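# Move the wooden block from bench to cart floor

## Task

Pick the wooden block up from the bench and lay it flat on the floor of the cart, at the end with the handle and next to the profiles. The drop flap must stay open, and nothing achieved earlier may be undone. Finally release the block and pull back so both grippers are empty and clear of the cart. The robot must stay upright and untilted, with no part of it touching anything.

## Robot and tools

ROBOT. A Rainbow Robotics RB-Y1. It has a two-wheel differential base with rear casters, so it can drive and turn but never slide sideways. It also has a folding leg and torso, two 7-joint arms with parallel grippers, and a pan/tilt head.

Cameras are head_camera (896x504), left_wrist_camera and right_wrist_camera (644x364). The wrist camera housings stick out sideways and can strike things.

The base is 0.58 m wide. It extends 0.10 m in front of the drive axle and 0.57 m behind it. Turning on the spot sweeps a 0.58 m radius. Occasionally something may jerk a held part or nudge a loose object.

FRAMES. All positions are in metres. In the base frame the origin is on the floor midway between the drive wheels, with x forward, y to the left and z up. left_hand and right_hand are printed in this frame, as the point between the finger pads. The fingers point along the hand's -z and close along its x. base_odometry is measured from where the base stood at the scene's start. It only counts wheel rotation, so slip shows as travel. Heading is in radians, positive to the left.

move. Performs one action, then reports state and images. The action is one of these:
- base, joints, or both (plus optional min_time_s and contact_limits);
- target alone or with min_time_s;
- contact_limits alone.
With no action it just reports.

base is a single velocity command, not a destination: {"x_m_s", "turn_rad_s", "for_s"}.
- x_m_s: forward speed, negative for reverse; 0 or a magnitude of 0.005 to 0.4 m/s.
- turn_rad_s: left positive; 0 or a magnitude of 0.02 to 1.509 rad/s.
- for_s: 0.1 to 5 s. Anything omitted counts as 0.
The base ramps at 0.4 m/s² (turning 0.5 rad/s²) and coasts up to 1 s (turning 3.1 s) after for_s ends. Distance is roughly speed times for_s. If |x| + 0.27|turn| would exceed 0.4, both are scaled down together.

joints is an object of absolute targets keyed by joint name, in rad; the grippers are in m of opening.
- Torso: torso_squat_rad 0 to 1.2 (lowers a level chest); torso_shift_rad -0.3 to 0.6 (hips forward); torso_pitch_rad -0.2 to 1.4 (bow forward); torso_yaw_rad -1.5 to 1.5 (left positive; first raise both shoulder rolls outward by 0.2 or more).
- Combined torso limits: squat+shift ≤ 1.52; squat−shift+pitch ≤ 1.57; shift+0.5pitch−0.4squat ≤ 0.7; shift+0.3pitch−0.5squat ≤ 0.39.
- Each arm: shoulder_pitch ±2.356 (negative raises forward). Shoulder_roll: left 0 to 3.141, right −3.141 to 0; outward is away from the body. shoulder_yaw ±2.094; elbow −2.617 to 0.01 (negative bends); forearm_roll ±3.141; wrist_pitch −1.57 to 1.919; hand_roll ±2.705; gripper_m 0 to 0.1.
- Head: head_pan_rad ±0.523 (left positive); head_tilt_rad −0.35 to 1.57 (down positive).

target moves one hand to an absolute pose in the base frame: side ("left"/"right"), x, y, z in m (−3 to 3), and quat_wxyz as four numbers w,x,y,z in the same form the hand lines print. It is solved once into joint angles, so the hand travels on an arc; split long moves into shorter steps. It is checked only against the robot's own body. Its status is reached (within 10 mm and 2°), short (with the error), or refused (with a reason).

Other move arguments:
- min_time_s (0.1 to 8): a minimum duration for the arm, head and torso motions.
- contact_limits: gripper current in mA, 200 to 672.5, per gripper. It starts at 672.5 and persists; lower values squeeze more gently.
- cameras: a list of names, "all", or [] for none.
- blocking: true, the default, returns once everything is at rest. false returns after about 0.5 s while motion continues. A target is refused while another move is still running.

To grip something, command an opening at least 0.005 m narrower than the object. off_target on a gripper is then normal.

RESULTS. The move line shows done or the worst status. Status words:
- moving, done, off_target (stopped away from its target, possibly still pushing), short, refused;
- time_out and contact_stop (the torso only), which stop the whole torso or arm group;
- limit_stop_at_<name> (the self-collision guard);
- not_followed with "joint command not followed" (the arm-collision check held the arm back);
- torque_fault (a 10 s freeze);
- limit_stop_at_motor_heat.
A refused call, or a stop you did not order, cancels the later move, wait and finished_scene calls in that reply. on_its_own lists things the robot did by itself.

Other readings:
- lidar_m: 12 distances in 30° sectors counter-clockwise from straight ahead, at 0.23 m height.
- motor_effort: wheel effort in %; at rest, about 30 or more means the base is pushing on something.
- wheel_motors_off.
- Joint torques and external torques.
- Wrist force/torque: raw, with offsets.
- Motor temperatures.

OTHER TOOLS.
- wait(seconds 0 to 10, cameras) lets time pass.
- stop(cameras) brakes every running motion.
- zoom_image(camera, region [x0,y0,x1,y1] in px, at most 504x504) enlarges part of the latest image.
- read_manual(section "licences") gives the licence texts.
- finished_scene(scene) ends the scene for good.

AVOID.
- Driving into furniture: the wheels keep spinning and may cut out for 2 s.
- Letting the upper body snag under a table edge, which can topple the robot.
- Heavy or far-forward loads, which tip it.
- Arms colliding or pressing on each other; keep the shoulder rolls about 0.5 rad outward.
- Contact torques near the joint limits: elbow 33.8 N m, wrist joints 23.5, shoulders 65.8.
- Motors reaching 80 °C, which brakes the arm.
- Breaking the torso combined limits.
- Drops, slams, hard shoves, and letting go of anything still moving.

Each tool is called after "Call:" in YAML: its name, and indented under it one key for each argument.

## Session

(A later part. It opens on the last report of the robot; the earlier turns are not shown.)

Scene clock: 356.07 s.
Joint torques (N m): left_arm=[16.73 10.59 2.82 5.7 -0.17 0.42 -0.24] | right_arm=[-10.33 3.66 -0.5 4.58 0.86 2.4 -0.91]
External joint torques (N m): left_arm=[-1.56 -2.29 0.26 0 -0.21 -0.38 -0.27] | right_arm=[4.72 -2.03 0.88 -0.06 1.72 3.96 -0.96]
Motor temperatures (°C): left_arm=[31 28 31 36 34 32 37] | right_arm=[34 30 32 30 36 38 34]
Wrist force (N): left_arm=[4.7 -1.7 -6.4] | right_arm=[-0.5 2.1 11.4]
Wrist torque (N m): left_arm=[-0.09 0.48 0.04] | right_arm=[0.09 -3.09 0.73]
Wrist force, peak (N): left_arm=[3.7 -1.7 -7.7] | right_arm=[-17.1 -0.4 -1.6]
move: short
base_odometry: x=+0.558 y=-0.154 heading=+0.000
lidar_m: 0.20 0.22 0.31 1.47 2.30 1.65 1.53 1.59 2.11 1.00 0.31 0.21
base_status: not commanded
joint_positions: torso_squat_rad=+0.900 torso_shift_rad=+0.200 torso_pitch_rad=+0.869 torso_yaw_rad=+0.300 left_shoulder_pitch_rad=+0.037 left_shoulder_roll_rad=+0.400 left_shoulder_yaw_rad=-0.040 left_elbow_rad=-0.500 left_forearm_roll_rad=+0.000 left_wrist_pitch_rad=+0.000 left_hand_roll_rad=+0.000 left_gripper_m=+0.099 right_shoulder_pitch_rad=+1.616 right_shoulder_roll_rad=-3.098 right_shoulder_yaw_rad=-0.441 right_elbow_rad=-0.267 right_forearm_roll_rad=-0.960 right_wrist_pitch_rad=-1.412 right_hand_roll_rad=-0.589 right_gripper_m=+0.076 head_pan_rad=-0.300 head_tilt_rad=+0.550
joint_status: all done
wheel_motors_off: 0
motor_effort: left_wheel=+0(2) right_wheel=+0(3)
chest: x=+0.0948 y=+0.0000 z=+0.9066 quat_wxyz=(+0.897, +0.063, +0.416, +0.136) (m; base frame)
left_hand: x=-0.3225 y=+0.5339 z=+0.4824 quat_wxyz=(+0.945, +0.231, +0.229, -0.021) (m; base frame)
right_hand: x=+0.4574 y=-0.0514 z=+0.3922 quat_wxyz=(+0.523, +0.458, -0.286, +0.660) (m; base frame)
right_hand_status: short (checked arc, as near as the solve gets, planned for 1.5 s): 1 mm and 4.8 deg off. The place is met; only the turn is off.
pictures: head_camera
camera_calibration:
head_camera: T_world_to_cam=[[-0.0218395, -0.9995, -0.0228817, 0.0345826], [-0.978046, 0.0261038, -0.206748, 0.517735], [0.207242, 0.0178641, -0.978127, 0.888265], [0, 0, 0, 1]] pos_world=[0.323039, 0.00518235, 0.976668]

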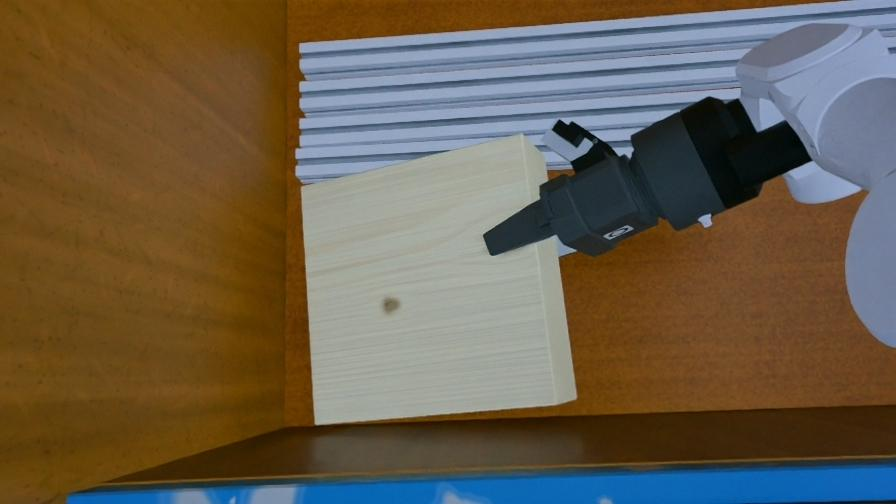

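Call:
move:
  joints: {"right_gripper_m":0.083}
  cameras: []

Call:
move:
  joints: {"right_gripper_m":0.089}
  cameras: []

Call:
move:
  joints: {"right_gripper_m":0.1}
  cameras: ["head_camera","right_wrist_camera"]

Scene clock: 360.07 s.
Joint torques (N m): left_arm=[16.71 10.77 2.62 5.46 -0.27 0.45 -0.07] | right_arm=[-16.03 4.72 -0.92 5.34 -1.31 -3.24 -0.32]
External joint torques (N m): left_arm=[-1.58 -2.11 0.06 -0.24 -0.3 -0.35 -0.1] | right_arm=[-1 -0.98 0.44 0.71 -0.44 -1.67 -0.37]
Motor temperatures (°C): left_arm=[31 28 31 36 34 32 37] | right_arm=[34 30 32 30 35 38 34]
Wrist force (N): left_arm=[4.1 -1.1 -6.6] | right_arm=[-13.7 -0.2 -3.7]
Wrist torque (N m): left_arm=[-0.15 0.42 0.06] | right_arm=[-0.29 -0.38 -0.04]
Wrist force, peak (N): left_arm=[4.1 -1.8 -7.1] | right_arm=[-15.3 0.8 -3.7]
move: done
base_odometry: x=+0.558 y=-0.154 heading=+0.000
lidar_m: 0.20 0.23 0.32 1.48 2.31 1.66 1.53 1.59 2.13 0.99 0.32 0.23
base_status: not commanded
joint_positions: torso_squat_rad=+0.900 torso_shift_rad=+0.200 torso_pitch_rad=+0.870 torso_yaw_rad=+0.300 left_shoulder_pitch_rad=+0.037 left_shoulder_roll_rad=+0.400 left_shoulder_yaw_rad=-0.040 left_elbow_rad=-0.500 left_forearm_roll_rad=+0.000 left_wrist_pitch_rad=+0.000 left_hand_roll_rad=+0.000 left_gripper_m=+0.099 right_shoulder_pitch_rad=+1.618 right_shoulder_roll_rad=-3.098 right_shoulder_yaw_rad=-0.440 right_elbow_rad=-0.267 right_forearm_roll_rad=-0.959 right_wrist_pitch_rad=-1.411 right_hand_roll_rad=-0.590 right_gripper_m=+0.083 head_pan_rad=-0.300 head_tilt_rad=+0.550
joint_status: all done
wheel_motors_off: 0
motor_effort: left_wheel=+0(1) right_wheel=+1(2)
chest: x=+0.0949 y=+0.0000 z=+0.9066 quat_wxyz=(+0.897, +0.063, +0.416, +0.136) (m; base frame)
left_hand: x=-0.3225 y=+0.5339 z=+0.4824 quat_wxyz=(+0.945, +0.231, +0.229, -0.021) (m; base frame)
right_hand: x=+0.4567 y=-0.0518 z=+0.3913 quat_wxyz=(+0.524, +0.458, -0.285, +0.660) (m; base frame)
pictures: none
No camera images: "cameras" was empty.

Scene clock: 360.57 s.
Joint torques (N m): left_arm=[16.87 10.83 2.63 5.56 -0.2 0.54 -0.22] | right_arm=[-16.17 5.47 -0.79 5.14 -1.32 -3.2 -0.28]
External joint torques (N m): left_arm=[-1.42 -2.05 0.07 -0.15 -0.24 -0.26 -0.25] | right_arm=[-1.15 -0.22 0.58 0.5 -0.46 -1.63 -0.33]
Motor temperatures (°C): left_arm=[31 28 31 36 34 32 37] | right_arm=[34 30 32 30 35 38 34]
Wrist force (N): left_arm=[3.6 -1.7 -6.1] | right_arm=[-14.7 0.3 -5.6]
Wrist torque (N m): left_arm=[-0.09 0.33 0.07] | right_arm=[-0.33 -0.59 -0.04]
Wrist force, peak (N): left_arm=[3.5 -1.2 -7.5] | right_arm=[-14.7 0.3 -5.6]
move: done
base_odometry: x=+0.558 y=-0.154 heading=+0.000
lidar_m: 0.20 0.22 0.31 1.48 2.27 1.65 1.53 1.59 2.13 0.99 0.31 0.22
base_status: not commanded
joint_positions: torso_squat_rad=+0.900 torso_shift_rad=+0.200 torso_pitch_rad=+0.870 torso_yaw_rad=+0.300 left_shoulder_pitch_rad=+0.037 left_shoulder_roll_rad=+0.400 left_shoulder_yaw_rad=-0.040 left_elbow_rad=-0.500 left_forearm_roll_rad=+0.000 left_wrist_pitch_rad=+0.000 left_hand_roll_rad=+0.000 left_gripper_m=+0.099 right_shoulder_pitch_rad=+1.618 right_shoulder_roll_rad=-3.098 right_shoulder_yaw_rad=-0.440 right_elbow_rad=-0.267 right_forearm_roll_rad=-0.959 right_wrist_pitch_rad=-1.411 right_hand_roll_rad=-0.590 right_gripper_m=+0.089 head_pan_rad=-0.300 head_tilt_rad=+0.550
joint_status: all done
wheel_motors_off: 0
motor_effort: left_wheel=+0(1) right_wheel=+0(2)
chest: x=+0.0949 y=+0.0000 z=+0.9066 quat_wxyz=(+0.897, +0.063, +0.416, +0.136) (m; base frame)
left_hand: x=-0.3225 y=+0.5339 z=+0.4824 quat_wxyz=(+0.945, +0.231, +0.229, -0.021) (m; base frame)
right_hand: x=+0.4566 y=-0.0517 z=+0.3913 quat_wxyz=(+0.524, +0.458, -0.285, +0.660) (m; base frame)
pictures: none
No camera images: "cameras" was empty.

Scene clock: 361.13 s.
Joint torques (N m): left_arm=[16.91 10.91 2.45 5.51 -0.21 0.58 -0.27] | right_arm=[-16.6 5.62 -1.2 5.18 -1.31 -3.26 -0.3]
External joint torques (N m): left_arm=[-1.39 -1.97 -0.11 -0.2 -0.25 -0.22 -0.3] | right_arm=[-1.58 -0.07 0.17 0.55 -0.45 -1.69 -0.34]
Motor temperatures (°C): left_arm=[31 28 31 36 34 32 37] | right_arm=[34 30 32 30 35 38 34]
Wrist force (N): left_arm=[3.0 -2.1 -6.4] | right_arm=[-13.5 -0.7 -6.2]
Wrist torque (N m): left_arm=[-0.05 0.28 0.04] | right_arm=[-0.21 -0.48 -0.05]
Wrist force, peak (N): left_arm=[3.8 -1.1 -7.3] | right_arm=[-14.4 -0.1 -6.5]
move: done
base_odometry: x=+0.558 y=-0.154 heading=+0.000
lidar_m: 0.20 0.21 0.30 1.48 2.32 1.65 1.54 1.58 2.13 1.01 0.32 0.23
base_status: not commanded
joint_positions: torso_squat_rad=+0.900 torso_shift_rad=+0.200 torso_pitch_rad=+0.870 torso_yaw_rad=+0.300 left_shoulder_pitch_rad=+0.037 left_shoulder_roll_rad=+0.400 left_shoulder_yaw_rad=-0.040 left_elbow_rad=-0.500 left_forearm_roll_rad=+0.000 left_wrist_pitch_rad=+0.000 left_hand_roll_rad=+0.000 left_gripper_m=+0.099 right_shoulder_pitch_rad=+1.618 right_shoulder_roll_rad=-3.098 right_shoulder_yaw_rad=-0.440 right_elbow_rad=-0.267 right_forearm_roll_rad=-0.959 right_wrist_pitch_rad=-1.411 right_hand_roll_rad=-0.590 right_gripper_m=+0.099 head_pan_rad=-0.300 head_tilt_rad=+0.550
joint_status: all done
wheel_motors_off: 0
motor_effort: left_wheel=+0(1) right_wheel=+0(2)
chest: x=+0.0949 y=+0.0000 z=+0.9066 quat_wxyz=(+0.897, +0.063, +0.416, +0.136) (m; base frame)
left_hand: x=-0.3225 y=+0.5339 z=+0.4824 quat_wxyz=(+0.945, +0.231, +0.229, -0.021) (m; base frame)
right_hand: x=+0.4566 y=-0.0516 z=+0.3913 quat_wxyz=(+0.524, +0.458, -0.285, +0.660) (m; base frame)
pictures: head_camera, right_wrist_camera
camera_calibration:
head_camera: T_world_to_cam=[[-0.0218158, -0.9995, -0.0228944, 0.0345974], [-0.978083, 0.0260801, -0.206576, 0.517675], [0.20707, 0.017886, -0.978163, 0.888249], [0, 0, 0, 1]] pos_world=[0.323154, 0.00519191, 0.976584]
right_wrist_camera: T_world_to_cam=[[0.0523023, -0.398382, -0.915727, 0.312625], [-0.663868, -0.698894, 0.266133, 0.18996], [-0.746019, 0.594002, -0.301027, 0.561272], [0, 0, 0, 1]] pos_world=[0.528477, -0.076091, 0.404682]

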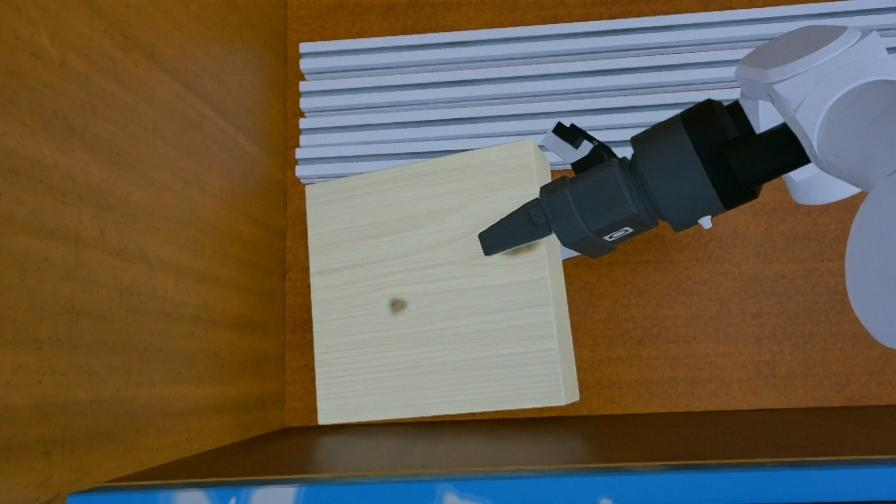

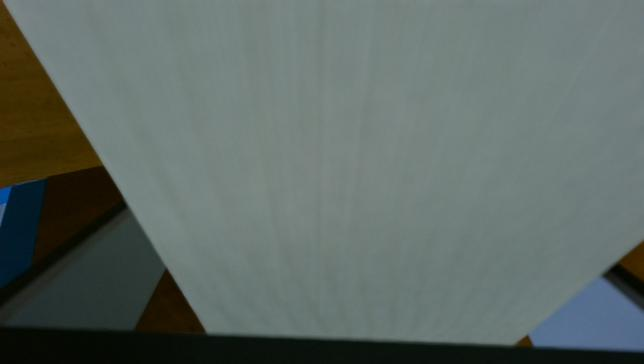

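Call:
move:
  target: {"side":"right","x":0.453,"y":-0.061,"z":0.386,"quat_wxyz":[0.5546,0.4301,-0.2921,0.6497]}
  min_time_s: 1.5
  cameras: ["head_camera"]

Call:
move:
  target: {"side":"right","x":0.448,"y":-0.071,"z":0.374,"quat_wxyz":[0.5975,0.366,-0.2903,0.6515]}
  min_time_s: 1.5
  cameras: ["head_camera"]

Scene clock: 369.20 s.
Joint torques (N m): left_arm=[16.93 10.8 2.42 5.52 -0.1 0.52 -0.18] | right_arm=[-19.9 9.11 -2.38 3.24 -1.45 -3.28 0.17]
External joint torques (N m): left_arm=[-1.36 -2.08 -0.14 -0.18 -0.14 -0.28 -0.21] | right_arm=[-4.75 3.49 -0.66 0.22 -0.95 -1.63 0.13]
Motor temperatures (°C): left_arm=[31 28 31 36 34 32 37] | right_arm=[34 30 32 30 35 38 34]
Wrist force (N): left_arm=[3.2 -1.5 -6.4] | right_arm=[-13.9 1.1 -5.6]
Wrist torque (N m): left_arm=[-0.14 0.28 0.09] | right_arm=[-0.23 -0.45 -0.11]
Wrist force, peak (N): left_arm=[4.0 -1.4 -7.4] | right_arm=[-14.6 2.7 -5.8]
move: done
base_odometry: x=+0.558 y=-0.154 heading=+0.000
lidar_m: 0.20 0.23 0.32 1.48 2.30 1.64 1.53 1.58 2.10 1.00 0.32 0.23
base_status: not commanded
joint_positions: torso_squat_rad=+0.900 torso_shift_rad=+0.200 torso_pitch_rad=+0.870 torso_yaw_rad=+0.300 left_shoulder_pitch_rad=+0.037 left_shoulder_roll_rad=+0.400 left_shoulder_yaw_rad=-0.040 left_elbow_rad=-0.500 left_forearm_roll_rad=+0.000 left_wrist_pitch_rad=+0.000 left_hand_roll_rad=+0.000 left_gripper_m=+0.099 right_shoulder_pitch_rad=+1.467 right_shoulder_roll_rad=-2.990 right_shoulder_yaw_rad=-0.441 right_elbow_rad=-0.666 right_forearm_roll_rad=-0.975 right_wrist_pitch_rad=-1.228 right_hand_roll_rad=-0.411 right_gripper_m=+0.099 head_pan_rad=-0.300 head_tilt_rad=+0.550
joint_status: all done
wheel_motors_off: 0
motor_effort: left_wheel=+0(1) right_wheel=+1(2)
chest: x=+0.0949 y=+0.0000 z=+0.9066 quat_wxyz=(+0.897, +0.063, +0.416, +0.136) (m; base frame)
left_hand: x=-0.3225 y=+0.5339 z=+0.4824 quat_wxyz=(+0.945, +0.231, +0.229, -0.021) (m; base frame)
right_hand: x=+0.4518 y=-0.0610 z=+0.3858 quat_wxyz=(+0.552, +0.435, -0.291, +0.649) (m; base frame)
right_hand_status: reached (checked arc, planned for 1.5 s): 1 mm and 0.7 deg off.
pictures: head_camera
camera_calibration:
head_camera: T_world_to_cam=[[-0.0218164, -0.9995, -0.0228933, 0.0345966], [-0.978083, 0.0260805, -0.206577, 0.517675], [0.20707, 0.0178848, -0.978163, 0.888249], [0, 0, 0, 1]] pos_world=[0.323154, 0.00519193, 0.976584]

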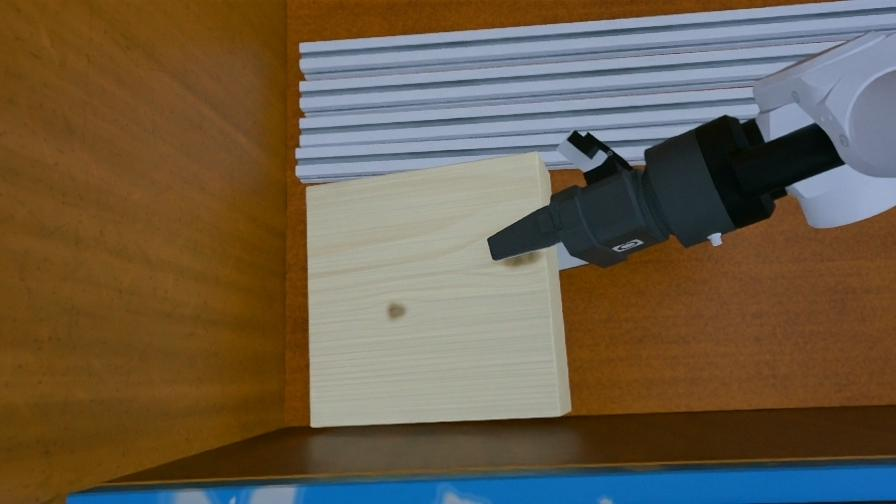

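Scene clock: 371.03 s.
Joint torques (N m): left_arm=[16.94 10.96 2.46 5.68 -0.22 0.47 -0.14] | right_arm=[-19.88 7.68 -5.58 0.96 -0.79 -3.47 0.13]
External joint torques (N m): left_arm=[-1.35 -1.92 -0.1 -0.02 -0.26 -0.32 -0.17] | right_arm=[-5.18 2.5 -3.39 -0.46 -0.63 -1.87 0.08]
Motor temperatures (°C): left_arm=[31 28 31 36 34 32 37] | right_arm=[34 30 32 30 35 37 34]
Wrist force (N): left_arm=[4.0 -1.4 -6.1] | right_arm=[-13.4 1.6 -6.6]
Wrist torque (N m): left_arm=[-0.13 0.41 0.02] | right_arm=[-0.26 -0.19 -0.11]
Wrist force, peak (N): left_arm=[3.8 -1.3 -7.7] | right_arm=[-13.9 2.2 -7.3]
move: done
base_odometry: x=+0.558 y=-0.154 heading=+0.000
lidar_m: 0.21 0.24 0.31 1.48 2.31 1.65 1.53 1.58 2.12 0.99 0.32 0.22
base_status: not commanded
joint_positions: torso_squat_rad=+0.900 torso_shift_rad=+0.200 torso_pitch_rad=+0.870 torso_yaw_rad=+0.300 left_shoulder_pitch_rad=+0.037 left_shoulder_roll_rad=+0.400 left_shoulder_yaw_rad=-0.040 left_elbow_rad=-0.500 left_forearm_roll_rad=+0.000 left_wrist_pitch_rad=+0.000 left_hand_roll_rad=+0.000 left_gripper_m=+0.099 right_shoulder_pitch_rad=+1.346 right_shoulder_roll_rad=-2.886 right_shoulder_yaw_rad=-0.457 right_elbow_rad=-1.017 right_forearm_roll_rad=-1.051 right_wrist_pitch_rad=-0.943 right_hand_roll_rad=-0.204 right_gripper_m=+0.099 head_pan_rad=-0.300 head_tilt_rad=+0.550
joint_status: all done
wheel_motors_off: 0
motor_effort: left_wheel=-1(1) right_wheel=+1(1)
chest: x=+0.0949 y=+0.0000 z=+0.9066 quat_wxyz=(+0.897, +0.063, +0.416, +0.136) (m; base frame)
left_hand: x=-0.3225 y=+0.5339 z=+0.4824 quat_wxyz=(+0.945, +0.231, +0.229, -0.021) (m; base frame)
right_hand: x=+0.4471 y=-0.0715 z=+0.3735 quat_wxyz=(+0.597, +0.367, -0.289, +0.652) (m; base frame)
right_hand_status: reached (checked arc, planned for 1.5 s): 1 mm and 0.2 deg off.
pictures: head_camera
camera_calibration:
head_camera: T_world_to_cam=[[-0.021817, -0.9995, -0.022893, 0.0345963], [-0.978083, 0.026081, -0.206577, 0.517675], [0.20707, 0.0178844, -0.978163, 0.888249], [0, 0, 0, 1]] pos_world=[0.323154, 0.00519171, 0.976584]

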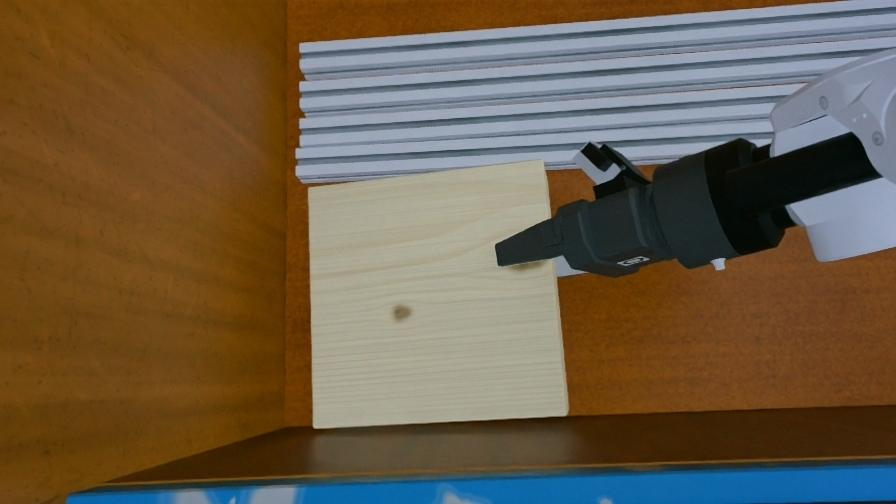

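Call:
move:
  target: {"side":"right","x":0.445,"y":-0.081,"z":0.360,"quat_wxyz":[0.6307,0.3035,-0.2941,0.6508]}
  min_time_s: 1.5
  cameras: ["head_camera","right_wrist_camera"]

Call:
move:
  target: {"side":"right","x":0.445,"y":-0.0908,"z":0.344,"quat_wxyz":[0.6357,0.2921,-0.2830,0.6560]}
  min_time_s: 1.5
  cameras: ["head_camera","right_wrist_camera"]

Scene clock: 374.40 s.
Joint torques (N m): left_arm=[16.68 10.48 2.33 5.53 -0.26 0.55 -0.19] | right_arm=[-16.5 8.53 -4.21 -0.07 -0.33 -1.31 0.16]
External joint torques (N m): left_arm=[-1.62 -2.41 -0.23 -0.17 -0.3 -0.25 -0.22] | right_arm=[-2.62 3.29 -1.7 -0.54 -0.36 0.2 0.12]
Motor temperatures (°C): left_arm=[31 28 31 36 34 32 37] | right_arm=[34 30 32 30 35 37 34]
Wrist force (N): left_arm=[3.2 -1.2 -6.7] | right_arm=[-4.6 2.6 -1.2]
Wrist torque (N m): left_arm=[-0.15 0.26 0.04] | right_arm=[-0.31 -0.17 -0.10]
Wrist force, peak (N): left_arm=[3.6 -1.4 -7.8] | right_arm=[-13.6 1.3 -7.2]
move: done
base_odometry: x=+0.558 y=-0.154 heading=+0.000
lidar_m: 0.20 0.23 0.32 1.48 2.30 1.65 1.53 1.57 2.13 1.00 0.31 0.23
base_status: not commanded
joint_positions: torso_squat_rad=+0.900 torso_shift_rad=+0.200 torso_pitch_rad=+0.870 torso_yaw_rad=+0.300 left_shoulder_pitch_rad=+0.037 left_shoulder_roll_rad=+0.400 left_shoulder_yaw_rad=-0.040 left_elbow_rad=-0.500 left_forearm_roll_rad=+0.000 left_wrist_pitch_rad=+0.000 left_hand_roll_rad=+0.000 left_gripper_m=+0.099 right_shoulder_pitch_rad=+1.334 right_shoulder_roll_rad=-2.819 right_shoulder_yaw_rad=-0.518 right_elbow_rad=-1.179 right_forearm_roll_rad=-1.173 right_wrist_pitch_rad=-0.753 right_hand_roll_rad=-0.006 right_gripper_m=+0.099 head_pan_rad=-0.300 head_tilt_rad=+0.550
joint_status: all done
wheel_motors_off: 0
motor_effort: left_wheel=+0(1) right_wheel=+0(2)
chest: x=+0.0949 y=+0.0000 z=+0.9066 quat_wxyz=(+0.897, +0.063, +0.416, +0.136) (m; base frame)
left_hand: x=-0.3225 y=+0.5339 z=+0.4824 quat_wxyz=(+0.945, +0.231, +0.229, -0.021) (m; base frame)
right_hand: x=+0.4442 y=-0.0812 z=+0.3600 quat_wxyz=(+0.630, +0.307, -0.291, +0.651) (m; base frame)
right_hand_status: reached (checked arc, planned for 1.5 s): 1 mm and 0.5 deg off.
pictures: head_camera, right_wrist_camera
camera_calibration:
head_camera: T_world_to_cam=[[-0.0218107, -0.9995, -0.0228865, 0.0345924], [-0.978077, 0.0260741, -0.206607, 0.517685], [0.2071, 0.0178785, -0.978156, 0.888254], [0, 0, 0, 1]] pos_world=[0.323132, 0.00519623, 0.976601]
right_wrist_camera: T_world_to_cam=[[0.046318, -0.619512, -0.783619, 0.209962], [-0.843154, -0.444913, 0.301901, 0.256833], [-0.535674, 0.646728, -0.542952, 0.558123], [0, 0, 0, 1]] pos_world=[0.505797, -0.116612, 0.390026]

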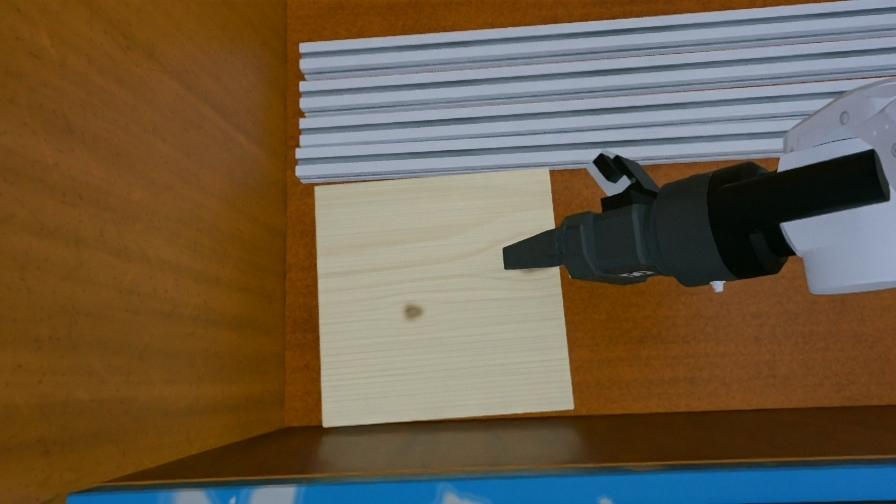

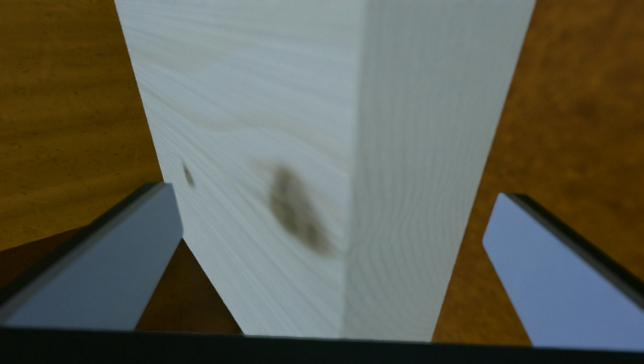

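Scene clock: 376.23 s.
Joint torques (N m): left_arm=[16.77 10.72 2.45 5.52 -0.22 0.51 -0.11] | right_arm=[-12.57 5.15 -3.61 1.61 -0.43 -1.37 -0.47]
External joint torques (N m): left_arm=[-1.52 -2.17 -0.11 -0.19 -0.26 -0.29 -0.14] | right_arm=[1.1 -0.41 -1.38 0.87 -0.44 0.09 -0.51]
Motor temperatures (°C): left_arm=[31 28 31 36 34 32 37] | right_arm=[34 30 32 30 35 37 34]
Wrist force (N): left_arm=[3.9 -1.9 -6.9] | right_arm=[-4.3 2.1 -1.7]
Wrist torque (N m): left_arm=[-0.10 0.35 0.05] | right_arm=[-0.25 -0.15 -0.11]
Wrist force, peak (N): left_arm=[3.9 -1.4 -7.2] | right_arm=[-4.6 2.7 -1.8]
move: done
base_odometry: x=+0.558 y=-0.154 heading=+0.000
lidar_m: 0.21 0.21 0.32 1.48 2.30 1.65 1.53 1.58 2.13 0.99 0.31 0.22
base_status: not commanded
joint_positions: torso_squat_rad=+0.900 torso_shift_rad=+0.200 torso_pitch_rad=+0.870 torso_yaw_rad=+0.300 left_shoulder_pitch_rad=+0.037 left_shoulder_roll_rad=+0.400 left_shoulder_yaw_rad=-0.040 left_elbow_rad=-0.500 left_forearm_roll_rad=+0.000 left_wrist_pitch_rad=+0.000 left_hand_roll_rad=+0.000 left_gripper_m=+0.099 right_shoulder_pitch_rad=+1.377 right_shoulder_roll_rad=-2.841 right_shoulder_yaw_rad=-0.518 right_elbow_rad=-1.115 right_forearm_roll_rad=-1.185 right_wrist_pitch_rad=-0.746 right_hand_roll_rad=-0.014 right_gripper_m=+0.099 head_pan_rad=-0.300 head_tilt_rad=+0.550
joint_status: all done
wheel_motors_off: 0
motor_effort: left_wheel=+0(1) right_wheel=+0(2)
chest: x=+0.0949 y=+0.0000 z=+0.9066 quat_wxyz=(+0.897, +0.063, +0.416, +0.136) (m; base frame)
left_hand: x=-0.3225 y=+0.5339 z=+0.4824 quat_wxyz=(+0.945, +0.231, +0.229, -0.021) (m; base frame)
right_hand: x=+0.4451 y=-0.0910 z=+0.3441 quat_wxyz=(+0.636, +0.292, -0.283, +0.656) (m; base frame)
right_hand_status: reached (checked arc, planned for 1.5 s): 0 mm and 0.0 deg off.
pictures: head_camera, right_wrist_camera
camera_calibration:
head_camera: T_world_to_cam=[[-0.021811, -0.9995, -0.0228864, 0.0345923], [-0.978077, 0.0260744, -0.206607, 0.517685], [0.2071, 0.0178783, -0.978156, 0.888254], [0, 0, 0, 1]] pos_world=[0.323132, 0.00519616, 0.976601]
right_wrist_camera: T_world_to_cam=[[0.049516, -0.648124, -0.759923, 0.179239], [-0.848394, -0.428792, 0.310427, 0.258893], [-0.527044, 0.629344, -0.571096, 0.560562], [0, 0, 0, 1]] pos_world=[0.50621, -0.125606, 0.375976]

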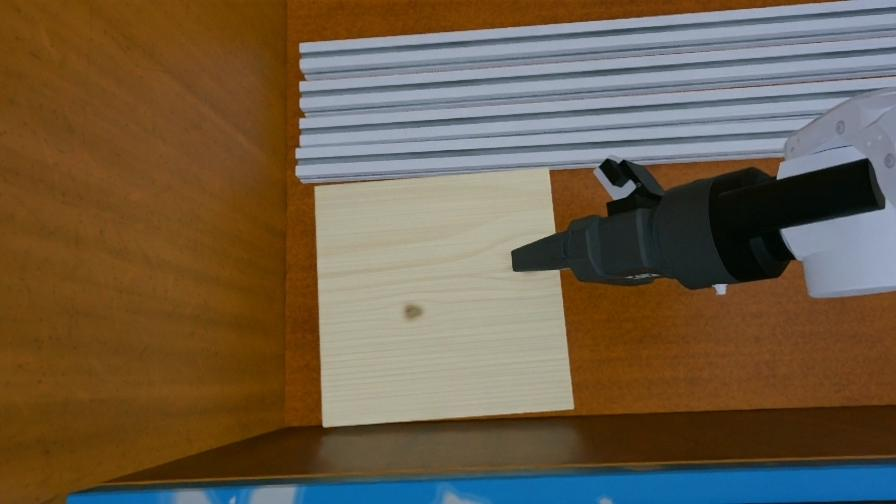

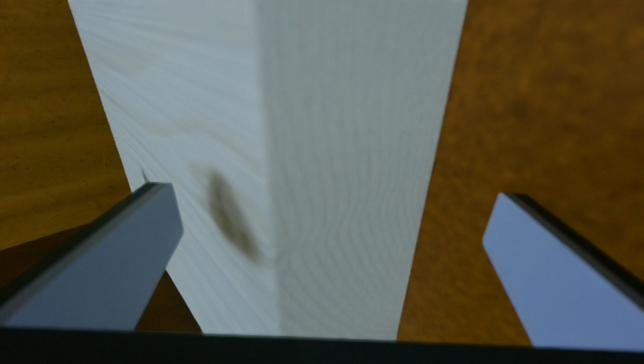

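Call:
move:
  target: {"side":"right","x":0.445,"y":-0.135,"z":0.384,"quat_wxyz":[0.6357,0.2921,-0.2830,0.6560]}
  min_time_s: 1
  cameras: ["head_camera"]

Call:
move:
  target: {"side":"right","x":0.445,"y":-0.14,"z":0.55,"quat_wxyz":[0.6357,0.2921,-0.2830,0.6560]}
  min_time_s: 1.5
  cameras: ["head_camera","right_wrist_camera"]

Scene clock: 379.70 s.
Joint torques (N m): left_arm=[16.76 10.84 2.63 5.58 -0.31 0.48 -0.22] | right_arm=[-14.38 8.07 -1.26 -0.2 0.04 -1.69 0.15]
External joint torques (N m): left_arm=[-1.53 -2.04 0.07 -0.12 -0.35 -0.32 -0.25] | right_arm=[-1.72 2.39 0.88 -0.51 -0.01 -0.22 0.12]
Motor temperatures (°C): left_arm=[31 28 31 36 34 32 37] | right_arm=[34 30 32 30 35 37 34]
Wrist force (N): left_arm=[3.8 -2.1 -6.4] | right_arm=[-4.2 1.9 -1.8]
Wrist torque (N m): left_arm=[-0.02 0.33 0.06] | right_arm=[-0.24 -0.14 -0.10]
Wrist force, peak (N): left_arm=[4.3 -1.1 -7.5] | right_arm=[-4.9 2.6 -2.0]
move: done
base_odometry: x=+0.558 y=-0.154 heading=+0.000
lidar_m: 0.20 0.21 0.31 1.48 2.30 1.64 1.53 1.59 2.13 1.00 0.31 0.23
base_status: not commanded
joint_positions: torso_squat_rad=+0.900 torso_shift_rad=+0.200 torso_pitch_rad=+0.870 torso_yaw_rad=+0.300 left_shoulder_pitch_rad=+0.037 left_shoulder_roll_rad=+0.400 left_shoulder_yaw_rad=-0.040 left_elbow_rad=-0.500 left_forearm_roll_rad=+0.000 left_wrist_pitch_rad=+0.000 left_hand_roll_rad=+0.000 left_gripper_m=+0.099 right_shoulder_pitch_rad=+1.240 right_shoulder_roll_rad=-2.665 right_shoulder_yaw_rad=-0.445 right_elbow_rad=-1.311 right_forearm_roll_rad=-1.105 right_wrist_pitch_rad=-0.761 right_hand_roll_rad=+0.026 right_gripper_m=+0.099 head_pan_rad=-0.300 head_tilt_rad=+0.550
joint_status: all done
wheel_motors_off: 0
motor_effort: left_wheel=+0(1) right_wheel=-1(2)
chest: x=+0.0949 y=+0.0000 z=+0.9066 quat_wxyz=(+0.897, +0.063, +0.416, +0.136) (m; base frame)
left_hand: x=-0.3225 y=+0.5339 z=+0.4824 quat_wxyz=(+0.945, +0.231, +0.229, -0.021) (m; base frame)
right_hand: x=+0.4445 y=-0.1342 z=+0.3835 quat_wxyz=(+0.635, +0.295, -0.284, +0.655) (m; base frame)
right_hand_status: reached (checked arc, planned for 1.0 s): 1 mm and 0.4 deg off.
pictures: head_camera
camera_calibration:
head_camera: T_world_to_cam=[[-0.0218093, -0.9995, -0.022887, 0.034593], [-0.978077, 0.0260728, -0.206607, 0.517685], [0.2071, 0.0178793, -0.978156, 0.888254], [0, 0, 0, 1]] pos_world=[0.323132, 0.00519679, 0.976601]

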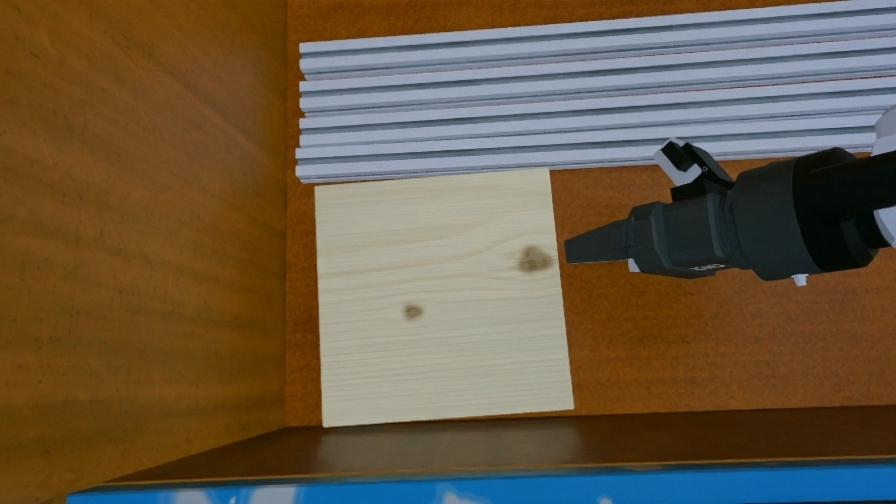

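Scene clock: 381.53 s.
Joint torques (N m): left_arm=[16.64 10.74 2.37 5.62 -0.29 0.54 -0.24] | right_arm=[-11.59 -7.63 -5.32 -1.03 -0.3 -1.46 0.04]
External joint torques (N m): left_arm=[-1.65 -2.15 -0.19 -0.08 -0.33 -0.26 -0.27] | right_arm=[-1.79 0.59 0 0.16 -0.18 -0.09 0.01]
Motor temperatures (°C): left_arm=[31 28 31 36 34 32 37] | right_arm=[34 30 32 30 35 37 34]
Wrist force (N): left_arm=[3.3 -1.5 -6.6] | right_arm=[-4.2 2.5 -1.7]
Wrist torque (N m): left_arm=[-0.08 0.32 0.07] | right_arm=[-0.34 -0.15 -0.09]
Wrist force, peak (N): left_arm=[4.5 -0.7 -7.2] | right_arm=[-4.8 2.7 -2.6]
move: done
base_odometry: x=+0.558 y=-0.154 heading=+0.000
lidar_m: 0.20 0.23 0.31 1.47 2.30 1.65 1.53 1.58 2.15 1.00 0.33 0.23
base_status: not commanded
joint_positions: torso_squat_rad=+0.900 torso_shift_rad=+0.200 torso_pitch_rad=+0.870 torso_yaw_rad=+0.300 left_shoulder_pitch_rad=+0.037 left_shoulder_roll_rad=+0.400 left_shoulder_yaw_rad=-0.040 left_elbow_rad=-0.500 left_forearm_roll_rad=+0.000 left_wrist_pitch_rad=+0.000 left_hand_roll_rad=+0.000 left_gripper_m=+0.099 right_shoulder_pitch_rad=+0.129 right_shoulder_roll_rad=-2.266 right_shoulder_yaw_rad=+0.153 right_elbow_rad=-1.999 right_forearm_roll_rad=-0.552 right_wrist_pitch_rad=-0.410 right_hand_roll_rad=-0.357 right_gripper_m=+0.099 head_pan_rad=-0.300 head_tilt_rad=+0.550
joint_status: all done
wheel_motors_off: 0
motor_effort: left_wheel=+0(1) right_wheel=+1(3)
chest: x=+0.0949 y=+0.0000 z=+0.9066 quat_wxyz=(+0.897, +0.063, +0.416, +0.136) (m; base frame)
left_hand: x=-0.3225 y=+0.5339 z=+0.4824 quat_wxyz=(+0.945, +0.231, +0.229, -0.021) (m; base frame)
right_hand: x=+0.4449 y=-0.1401 z=+0.5500 quat_wxyz=(+0.636, +0.292, -0.283, +0.656) (m; base frame)
right_hand_status: reached (checked arc, planned for 1.5 s): 0 mm and 0.0 deg off.
pictures: head_camera, right_wrist_camera
camera_calibration:
head_camera: T_world_to_cam=[[-0.021791, -0.999501, -0.02288, 0.0345944], [-0.978074, 0.0260536, -0.206619, 0.517689], [0.207112, 0.0178759, -0.978154, 0.888256], [0, 0, 0, 1]] pos_world=[0.323123, 0.00521112, 0.976608]
right_wrist_camera: T_world_to_cam=[[0.0492285, -0.647839, -0.760185, 0.304188], [-0.847897, -0.429361, 0.310998, 0.173067], [-0.527871, 0.629249, -0.570437, 0.708927], [0, 0, 0, 1]] pos_world=[0.50599, -0.174719, 0.581814]

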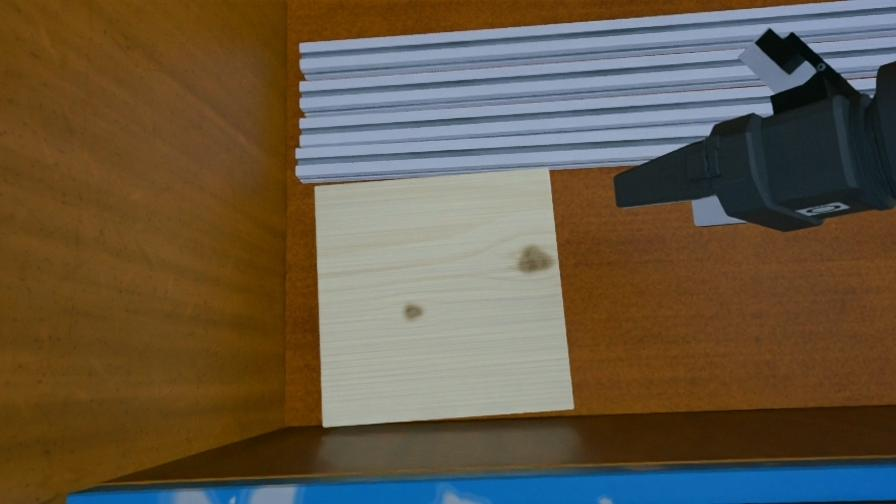

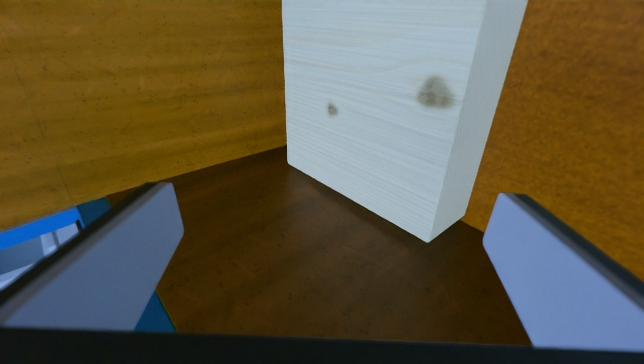

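Call:
move:
  target: {"side":"right","x":0.445,"y":-0.14,"z":0.70,"quat_wxyz":[0.6357,0.2921,-0.2830,0.6560]}
  min_time_s: 1.5
  cameras: []

Call:
move:
  target: {"side":"right","x":0.445,"y":-0.16,"z":0.82,"quat_wxyz":[0.6357,0.2921,-0.2830,0.6560]}
  min_time_s: 1.5
  cameras: ["head_camera","left_wrist_camera"]

Scene clock: 384.53 s.
Joint torques (N m): left_arm=[16.9 10.76 2.44 5.54 -0.22 0.59 -0.19] | right_arm=[-10.18 -12.24 -3.37 1.78 -0.7 -1.23 -0.18]
External joint torques (N m): left_arm=[-1.4 -2.12 -0.12 -0.16 -0.25 -0.21 -0.22] | right_arm=[-1.26 -0.64 0.71 -0.01 -0.29 0.02 -0.22]
Motor temperatures (°C): left_arm=[31 28 31 36 34 32 37] | right_arm=[34 30 32 30 35 37 34]
Wrist force (N): left_arm=[3.4 -1.3 -6.9] | right_arm=[-4.1 2.4 -1.9]
Wrist torque (N m): left_arm=[-0.14 0.32 0.06] | right_arm=[-0.32 -0.11 -0.08]
Wrist force, peak (N): left_arm=[4.8 -1.0 -7.2] | right_arm=[-4.8 3.1 -2.2]
move: done
base_odometry: x=+0.558 y=-0.154 heading=+0.000
lidar_m: 0.21 0.22 0.32 1.46 2.28 1.64 1.52 1.58 2.13 1.00 0.31 0.23
base_status: not commanded
joint_positions: torso_squat_rad=+0.900 torso_shift_rad=+0.200 torso_pitch_rad=+0.870 torso_yaw_rad=+0.300 left_shoulder_pitch_rad=+0.037 left_shoulder_roll_rad=+0.400 left_shoulder_yaw_rad=-0.040 left_elbow_rad=-0.500 left_forearm_roll_rad=+0.000 left_wrist_pitch_rad=+0.000 left_hand_roll_rad=+0.000 left_gripper_m=+0.099 right_shoulder_pitch_rad=-0.575 right_shoulder_roll_rad=-2.729 right_shoulder_yaw_rad=+0.678 right_elbow_rad=-2.288 right_forearm_roll_rad=-0.656 right_wrist_pitch_rad=-0.642 right_hand_roll_rad=-0.527 right_gripper_m=+0.099 head_pan_rad=-0.300 head_tilt_rad=+0.550
joint_status: all done
wheel_motors_off: 0
motor_effort: left_wheel=+0(1) right_wheel=+1(2)
chest: x=+0.0949 y=+0.0000 z=+0.9066 quat_wxyz=(+0.897, +0.063, +0.416, +0.136) (m; base frame)
left_hand: x=-0.3225 y=+0.5339 z=+0.4824 quat_wxyz=(+0.945, +0.231, +0.229, -0.021) (m; base frame)
right_hand: x=+0.4451 y=-0.1398 z=+0.6998 quat_wxyz=(+0.636, +0.292, -0.283, +0.656) (m; base frame)
right_hand_status: reached (checked arc, planned for 1.5 s): 0 mm and 0.0 deg off.
pictures: none
No camera images: "cameras" was empty.

Scene clock: 386.37 s.
Joint torques (N m): left_arm=[16.76 10.7 2.56 5.56 -0.19 0.55 -0.21] | right_arm=[-8.96 -11.43 -2.07 6.43 -0.91 -1 -0.13]
External joint torques (N m): left_arm=[-1.53 -2.19 0 -0.15 -0.22 -0.25 -0.24] | right_arm=[-2.24 -1.62 0.81 1.26 0.07 -0.01 -0.17]
Motor temperatures (°C): left_arm=[31 28 31 36 34 32 37] | right_arm=[34 30 31 30 35 37 34]
Wrist force (N): left_arm=[3.2 -2.0 -6.9] | right_arm=[-4.6 2.6 -1.4]
Wrist torque (N m): left_arm=[-0.09 0.26 0.04] | right_arm=[-0.32 -0.18 -0.09]
Wrist force, peak (N): left_arm=[4.1 -1.7 -7.1] | right_arm=[-4.9 2.1 -2.0]
move: done
base_odometry: x=+0.558 y=-0.154 heading=+0.000
lidar_m: 0.21 0.23 0.33 1.48 2.29 1.65 1.53 1.58 2.11 0.99 0.31 0.23
base_status: not commanded
joint_positions: torso_squat_rad=+0.900 torso_shift_rad=+0.200 torso_pitch_rad=+0.870 torso_yaw_rad=+0.300 left_shoulder_pitch_rad=+0.037 left_shoulder_roll_rad=+0.400 left_shoulder_yaw_rad=-0.040 left_elbow_rad=-0.500 left_forearm_roll_rad=+0.000 left_wrist_pitch_rad=+0.000 left_hand_roll_rad=+0.000 left_gripper_m=+0.099 right_shoulder_pitch_rad=-0.846 right_shoulder_roll_rad=-3.086 right_shoulder_yaw_rad=+0.798 right_elbow_rad=-2.243 right_forearm_roll_rad=-0.562 right_wrist_pitch_rad=-1.042 right_hand_roll_rad=-0.821 right_gripper_m=+0.099 head_pan_rad=-0.300 head_tilt_rad=+0.550
joint_status: all done
wheel_motors_off: 0
motor_effort: left_wheel=+0(1) right_wheel=+0(3)
chest: x=+0.0949 y=+0.0000 z=+0.9066 quat_wxyz=(+0.897, +0.063, +0.416, +0.136) (m; base frame)
left_hand: x=-0.3226 y=+0.5339 z=+0.4824 quat_wxyz=(+0.945, +0.231, +0.229, -0.021) (m; base frame)
right_hand: x=+0.4449 y=-0.1599 z=+0.8199 quat_wxyz=(+0.636, +0.292, -0.283, +0.656) (m; base frame)
right_hand_status: reached (checked arc, planned for 1.5 s): 0 mm and 0.0 deg off.
pictures: head_camera, left_wrist_camera
camera_calibration:
head_camera: T_world_to_cam=[[-0.0217954, -0.999501, -0.0228747, 0.03459], [-0.978081, 0.0260563, -0.206588, 0.517664], [0.207081, 0.0178706, -0.978161, 0.888258], [0, 0, 0, 1]] pos_world=[0.32313, 0.00521066, 0.976593]
left_wrist_camera: T_world_to_cam=[[0.893802, 0.093854, -0.43853, 0.44919], [0.0895768, -0.995513, -0.0304859, 0.604121], [-0.439424, -0.0120338, -0.898199, 0.3705], [0, 0, 0, 1]] pos_world=[-0.292796, 0.563711, 0.548183]

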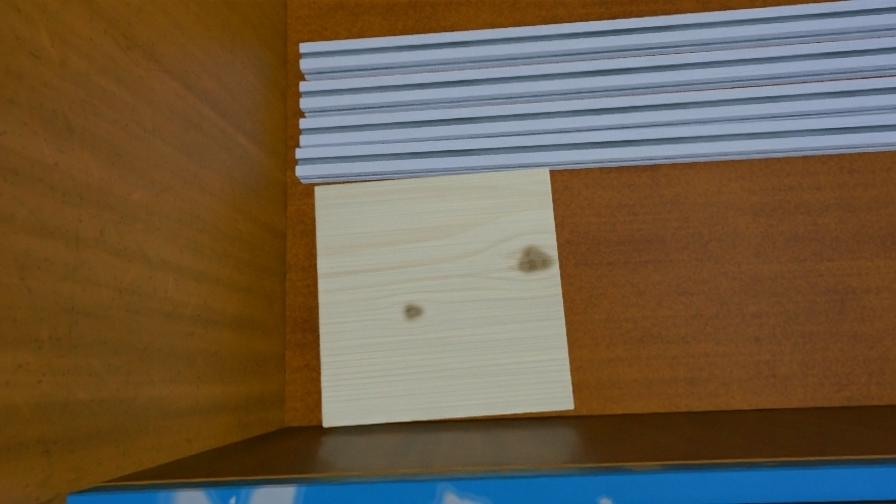

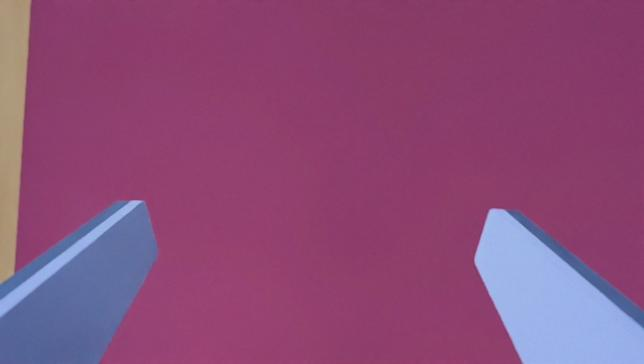

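Call:
move:
  base: {"x_m_s":-0.15,"for_s":3.0}
  cameras: ["head_camera"]

Call:
move:
  joints: {"torso_pitch_rad":0.4,"torso_yaw_rad":0.0,"head_pan_rad":0,"head_tilt_rad":0.5}
  min_time_s: 2
  cameras: ["head_camera"]

Scene clock: 391.43 s.
Joint torques (N m): left_arm=[16.56 10.69 2.46 5.57 -0.31 0.47 -0.21] | right_arm=[-8.27 -10.86 -2.23 6.16 -1.06 -1.06 -0.07]
External joint torques (N m): left_arm=[-1.73 -2.2 -0.1 -0.13 -0.35 -0.33 -0.24] | right_arm=[-1.55 -1.05 0.65 0.98 -0.08 -0.08 -0.11]
Motor temperatures (°C): left_arm=[31 28 31 36 34 32 37] | right_arm=[34 30 31 30 35 37 34]
Wrist force (N): left_arm=[3.2 -1.5 -6.5] | right_arm=[-4.1 2.5 -2.2]
Wrist torque (N m): left_arm=[-0.11 0.29 0.02] | right_arm=[-0.30 -0.11 -0.10]
Wrist force, peak (N): left_arm=[4.1 -1.7 -7.6] | right_arm=[-4.5 2.9 -2.4]
move: done
base_odometry: x=+0.108 y=-0.155 heading=+0.002
lidar_m: 0.66 0.68 1.64 4.93 1.65 1.18 1.09 1.11 1.51 3.89 0.97 0.70
base_status: done (sent for 3 of 3 s)
joint_positions: torso_squat_rad=+0.900 torso_shift_rad=+0.200 torso_pitch_rad=+0.869 torso_yaw_rad=+0.300 left_shoulder_pitch_rad=+0.037 left_shoulder_roll_rad=+0.400 left_shoulder_yaw_rad=-0.040 left_elbow_rad=-0.500 left_forearm_roll_rad=+0.000 left_wrist_pitch_rad=+0.000 left_hand_roll_rad=+0.000 left_gripper_m=+0.099 right_shoulder_pitch_rad=-0.846 right_shoulder_roll_rad=-3.086 right_shoulder_yaw_rad=+0.798 right_elbow_rad=-2.243 right_forearm_roll_rad=-0.562 right_wrist_pitch_rad=-1.042 right_hand_roll_rad=-0.821 right_gripper_m=+0.099 head_pan_rad=-0.300 head_tilt_rad=+0.550
joint_status: not commanded
wheel_motors_off: 0
motor_effort: left_wheel=+18(37) right_wheel=-19(31)
chest: x=+0.0948 y=+0.0000 z=+0.9066 quat_wxyz=(+0.897, +0.063, +0.416, +0.136) (m; base frame)
left_hand: x=-0.3226 y=+0.5338 z=+0.4824 quat_wxyz=(+0.945, +0.231, +0.229, -0.021) (m; base frame)
right_hand: x=+0.4449 y=-0.1599 z=+0.8200 quat_wxyz=(+0.636, +0.292, -0.283, +0.656) (m; base frame)
pictures: head_camera
camera_calibration:
head_camera: T_world_to_cam=[[-0.0217875, -0.999501, -0.0228699, 0.0345868], [-0.978062, 0.0260492, -0.206678, 0.517695], [0.20717, 0.0178652, -0.978142, 0.888257], [0, 0, 0, 1]] pos_world=[0.323071, 0.00521522, 0.976628]

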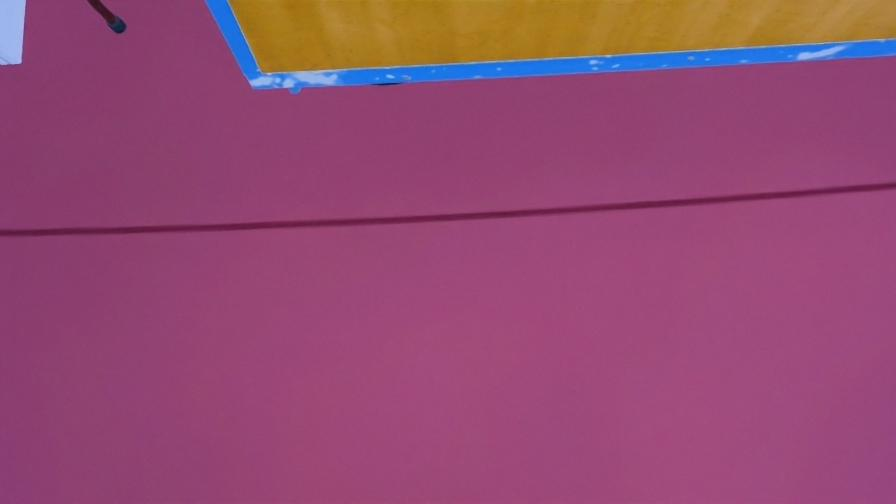

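Scene clock: 393.77 s.
Joint torques (N m): left_arm=[6.38 8.49 2.19 0.84 -0.26 -0.33 -0.28] | right_arm=[-3.37 -6.57 -1.74 9.07 -1.47 -0.05 -0.11]
External joint torques (N m): left_arm=[-0.69 -1.55 0.17 -0.08 -0.3 -0.2 -0.28] | right_arm=[-0.97 -0.96 0.74 1.07 -0.13 0.05 -0.14]
Motor temperatures (°C): left_arm=[31 28 31 36 34 32 37] | right_arm=[34 30 31 30 35 37 34]
Wrist force (N): left_arm=[1.1 -1.0 -8.3] | right_arm=[-2.7 5.1 -2.0]
Wrist torque (N m): left_arm=[-0.19 0.27 0.06] | right_arm=[-0.43 -0.02 -0.12]
Wrist force, peak (N): left_arm=[4.0 -2.1 -7.2] | right_arm=[-2.9 5.6 -2.1]
move: done
base_odometry: x=+0.108 y=-0.155 heading=+0.002
lidar_m: 0.65 0.69 1.65 4.92 1.63 1.18 1.08 1.12 1.49 3.86 0.98 0.69
base_status: not commanded
joint_positions: torso_squat_rad=+0.900 torso_shift_rad=+0.200 torso_pitch_rad=+0.400 torso_yaw_rad=+0.000 left_shoulder_pitch_rad=+0.037 left_shoulder_roll_rad=+0.400 left_shoulder_yaw_rad=-0.040 left_elbow_rad=-0.500 left_forearm_roll_rad=+0.000 left_wrist_pitch_rad=+0.000 left_hand_roll_rad=+0.000 left_gripper_m=+0.099 right_shoulder_pitch_rad=-0.846 right_shoulder_roll_rad=-3.086 right_shoulder_yaw_rad=+0.798 right_elbow_rad=-2.243 right_forearm_roll_rad=-0.562 right_wrist_pitch_rad=-1.042 right_hand_roll_rad=-0.821 right_gripper_m=+0.099 head_pan_rad=+0.000 head_tilt_rad=+0.500
joint_status: all done
wheel_motors_off: 0
motor_effort: left_wheel=+18(19) right_wheel=-18(22)
chest: x=-0.0211 y=+0.0000 z=+0.9920 quat_wxyz=(+0.980, +0.000, +0.199, +0.000) (m; base frame)
left_hand: x=-0.0582 y=+0.4938 z=+0.3643 quat_wxyz=(+0.980, +0.171, -0.027, -0.101) (m; base frame)
right_hand: x=+0.2748 y=-0.2391 z=+1.0966 quat_wxyz=(+0.651, +0.040, -0.395, +0.647) (m; base frame)
pictures: head_camera
camera_calibration:
head_camera: T_world_to_cam=[[-0.00757501, -0.999502, -0.0306375, 0.0354479], [-0.74646, 0.0260389, -0.664921, 0.885567], [0.665387, 0.0178329, -0.746285, 0.765268], [0, 0, 0, 1]] pos_world=[0.152109, -0.00127586, 1.16103]

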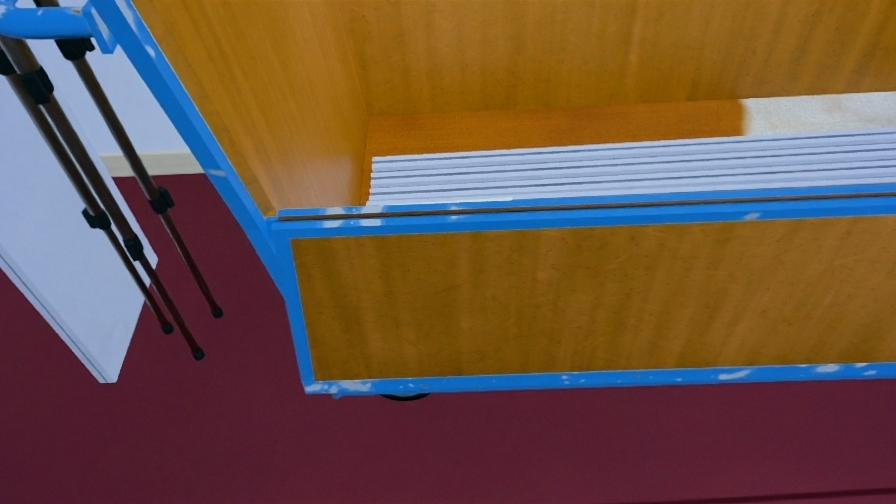

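Call:
finished_scene:
  scene: 2

The scene is finished: the task was done.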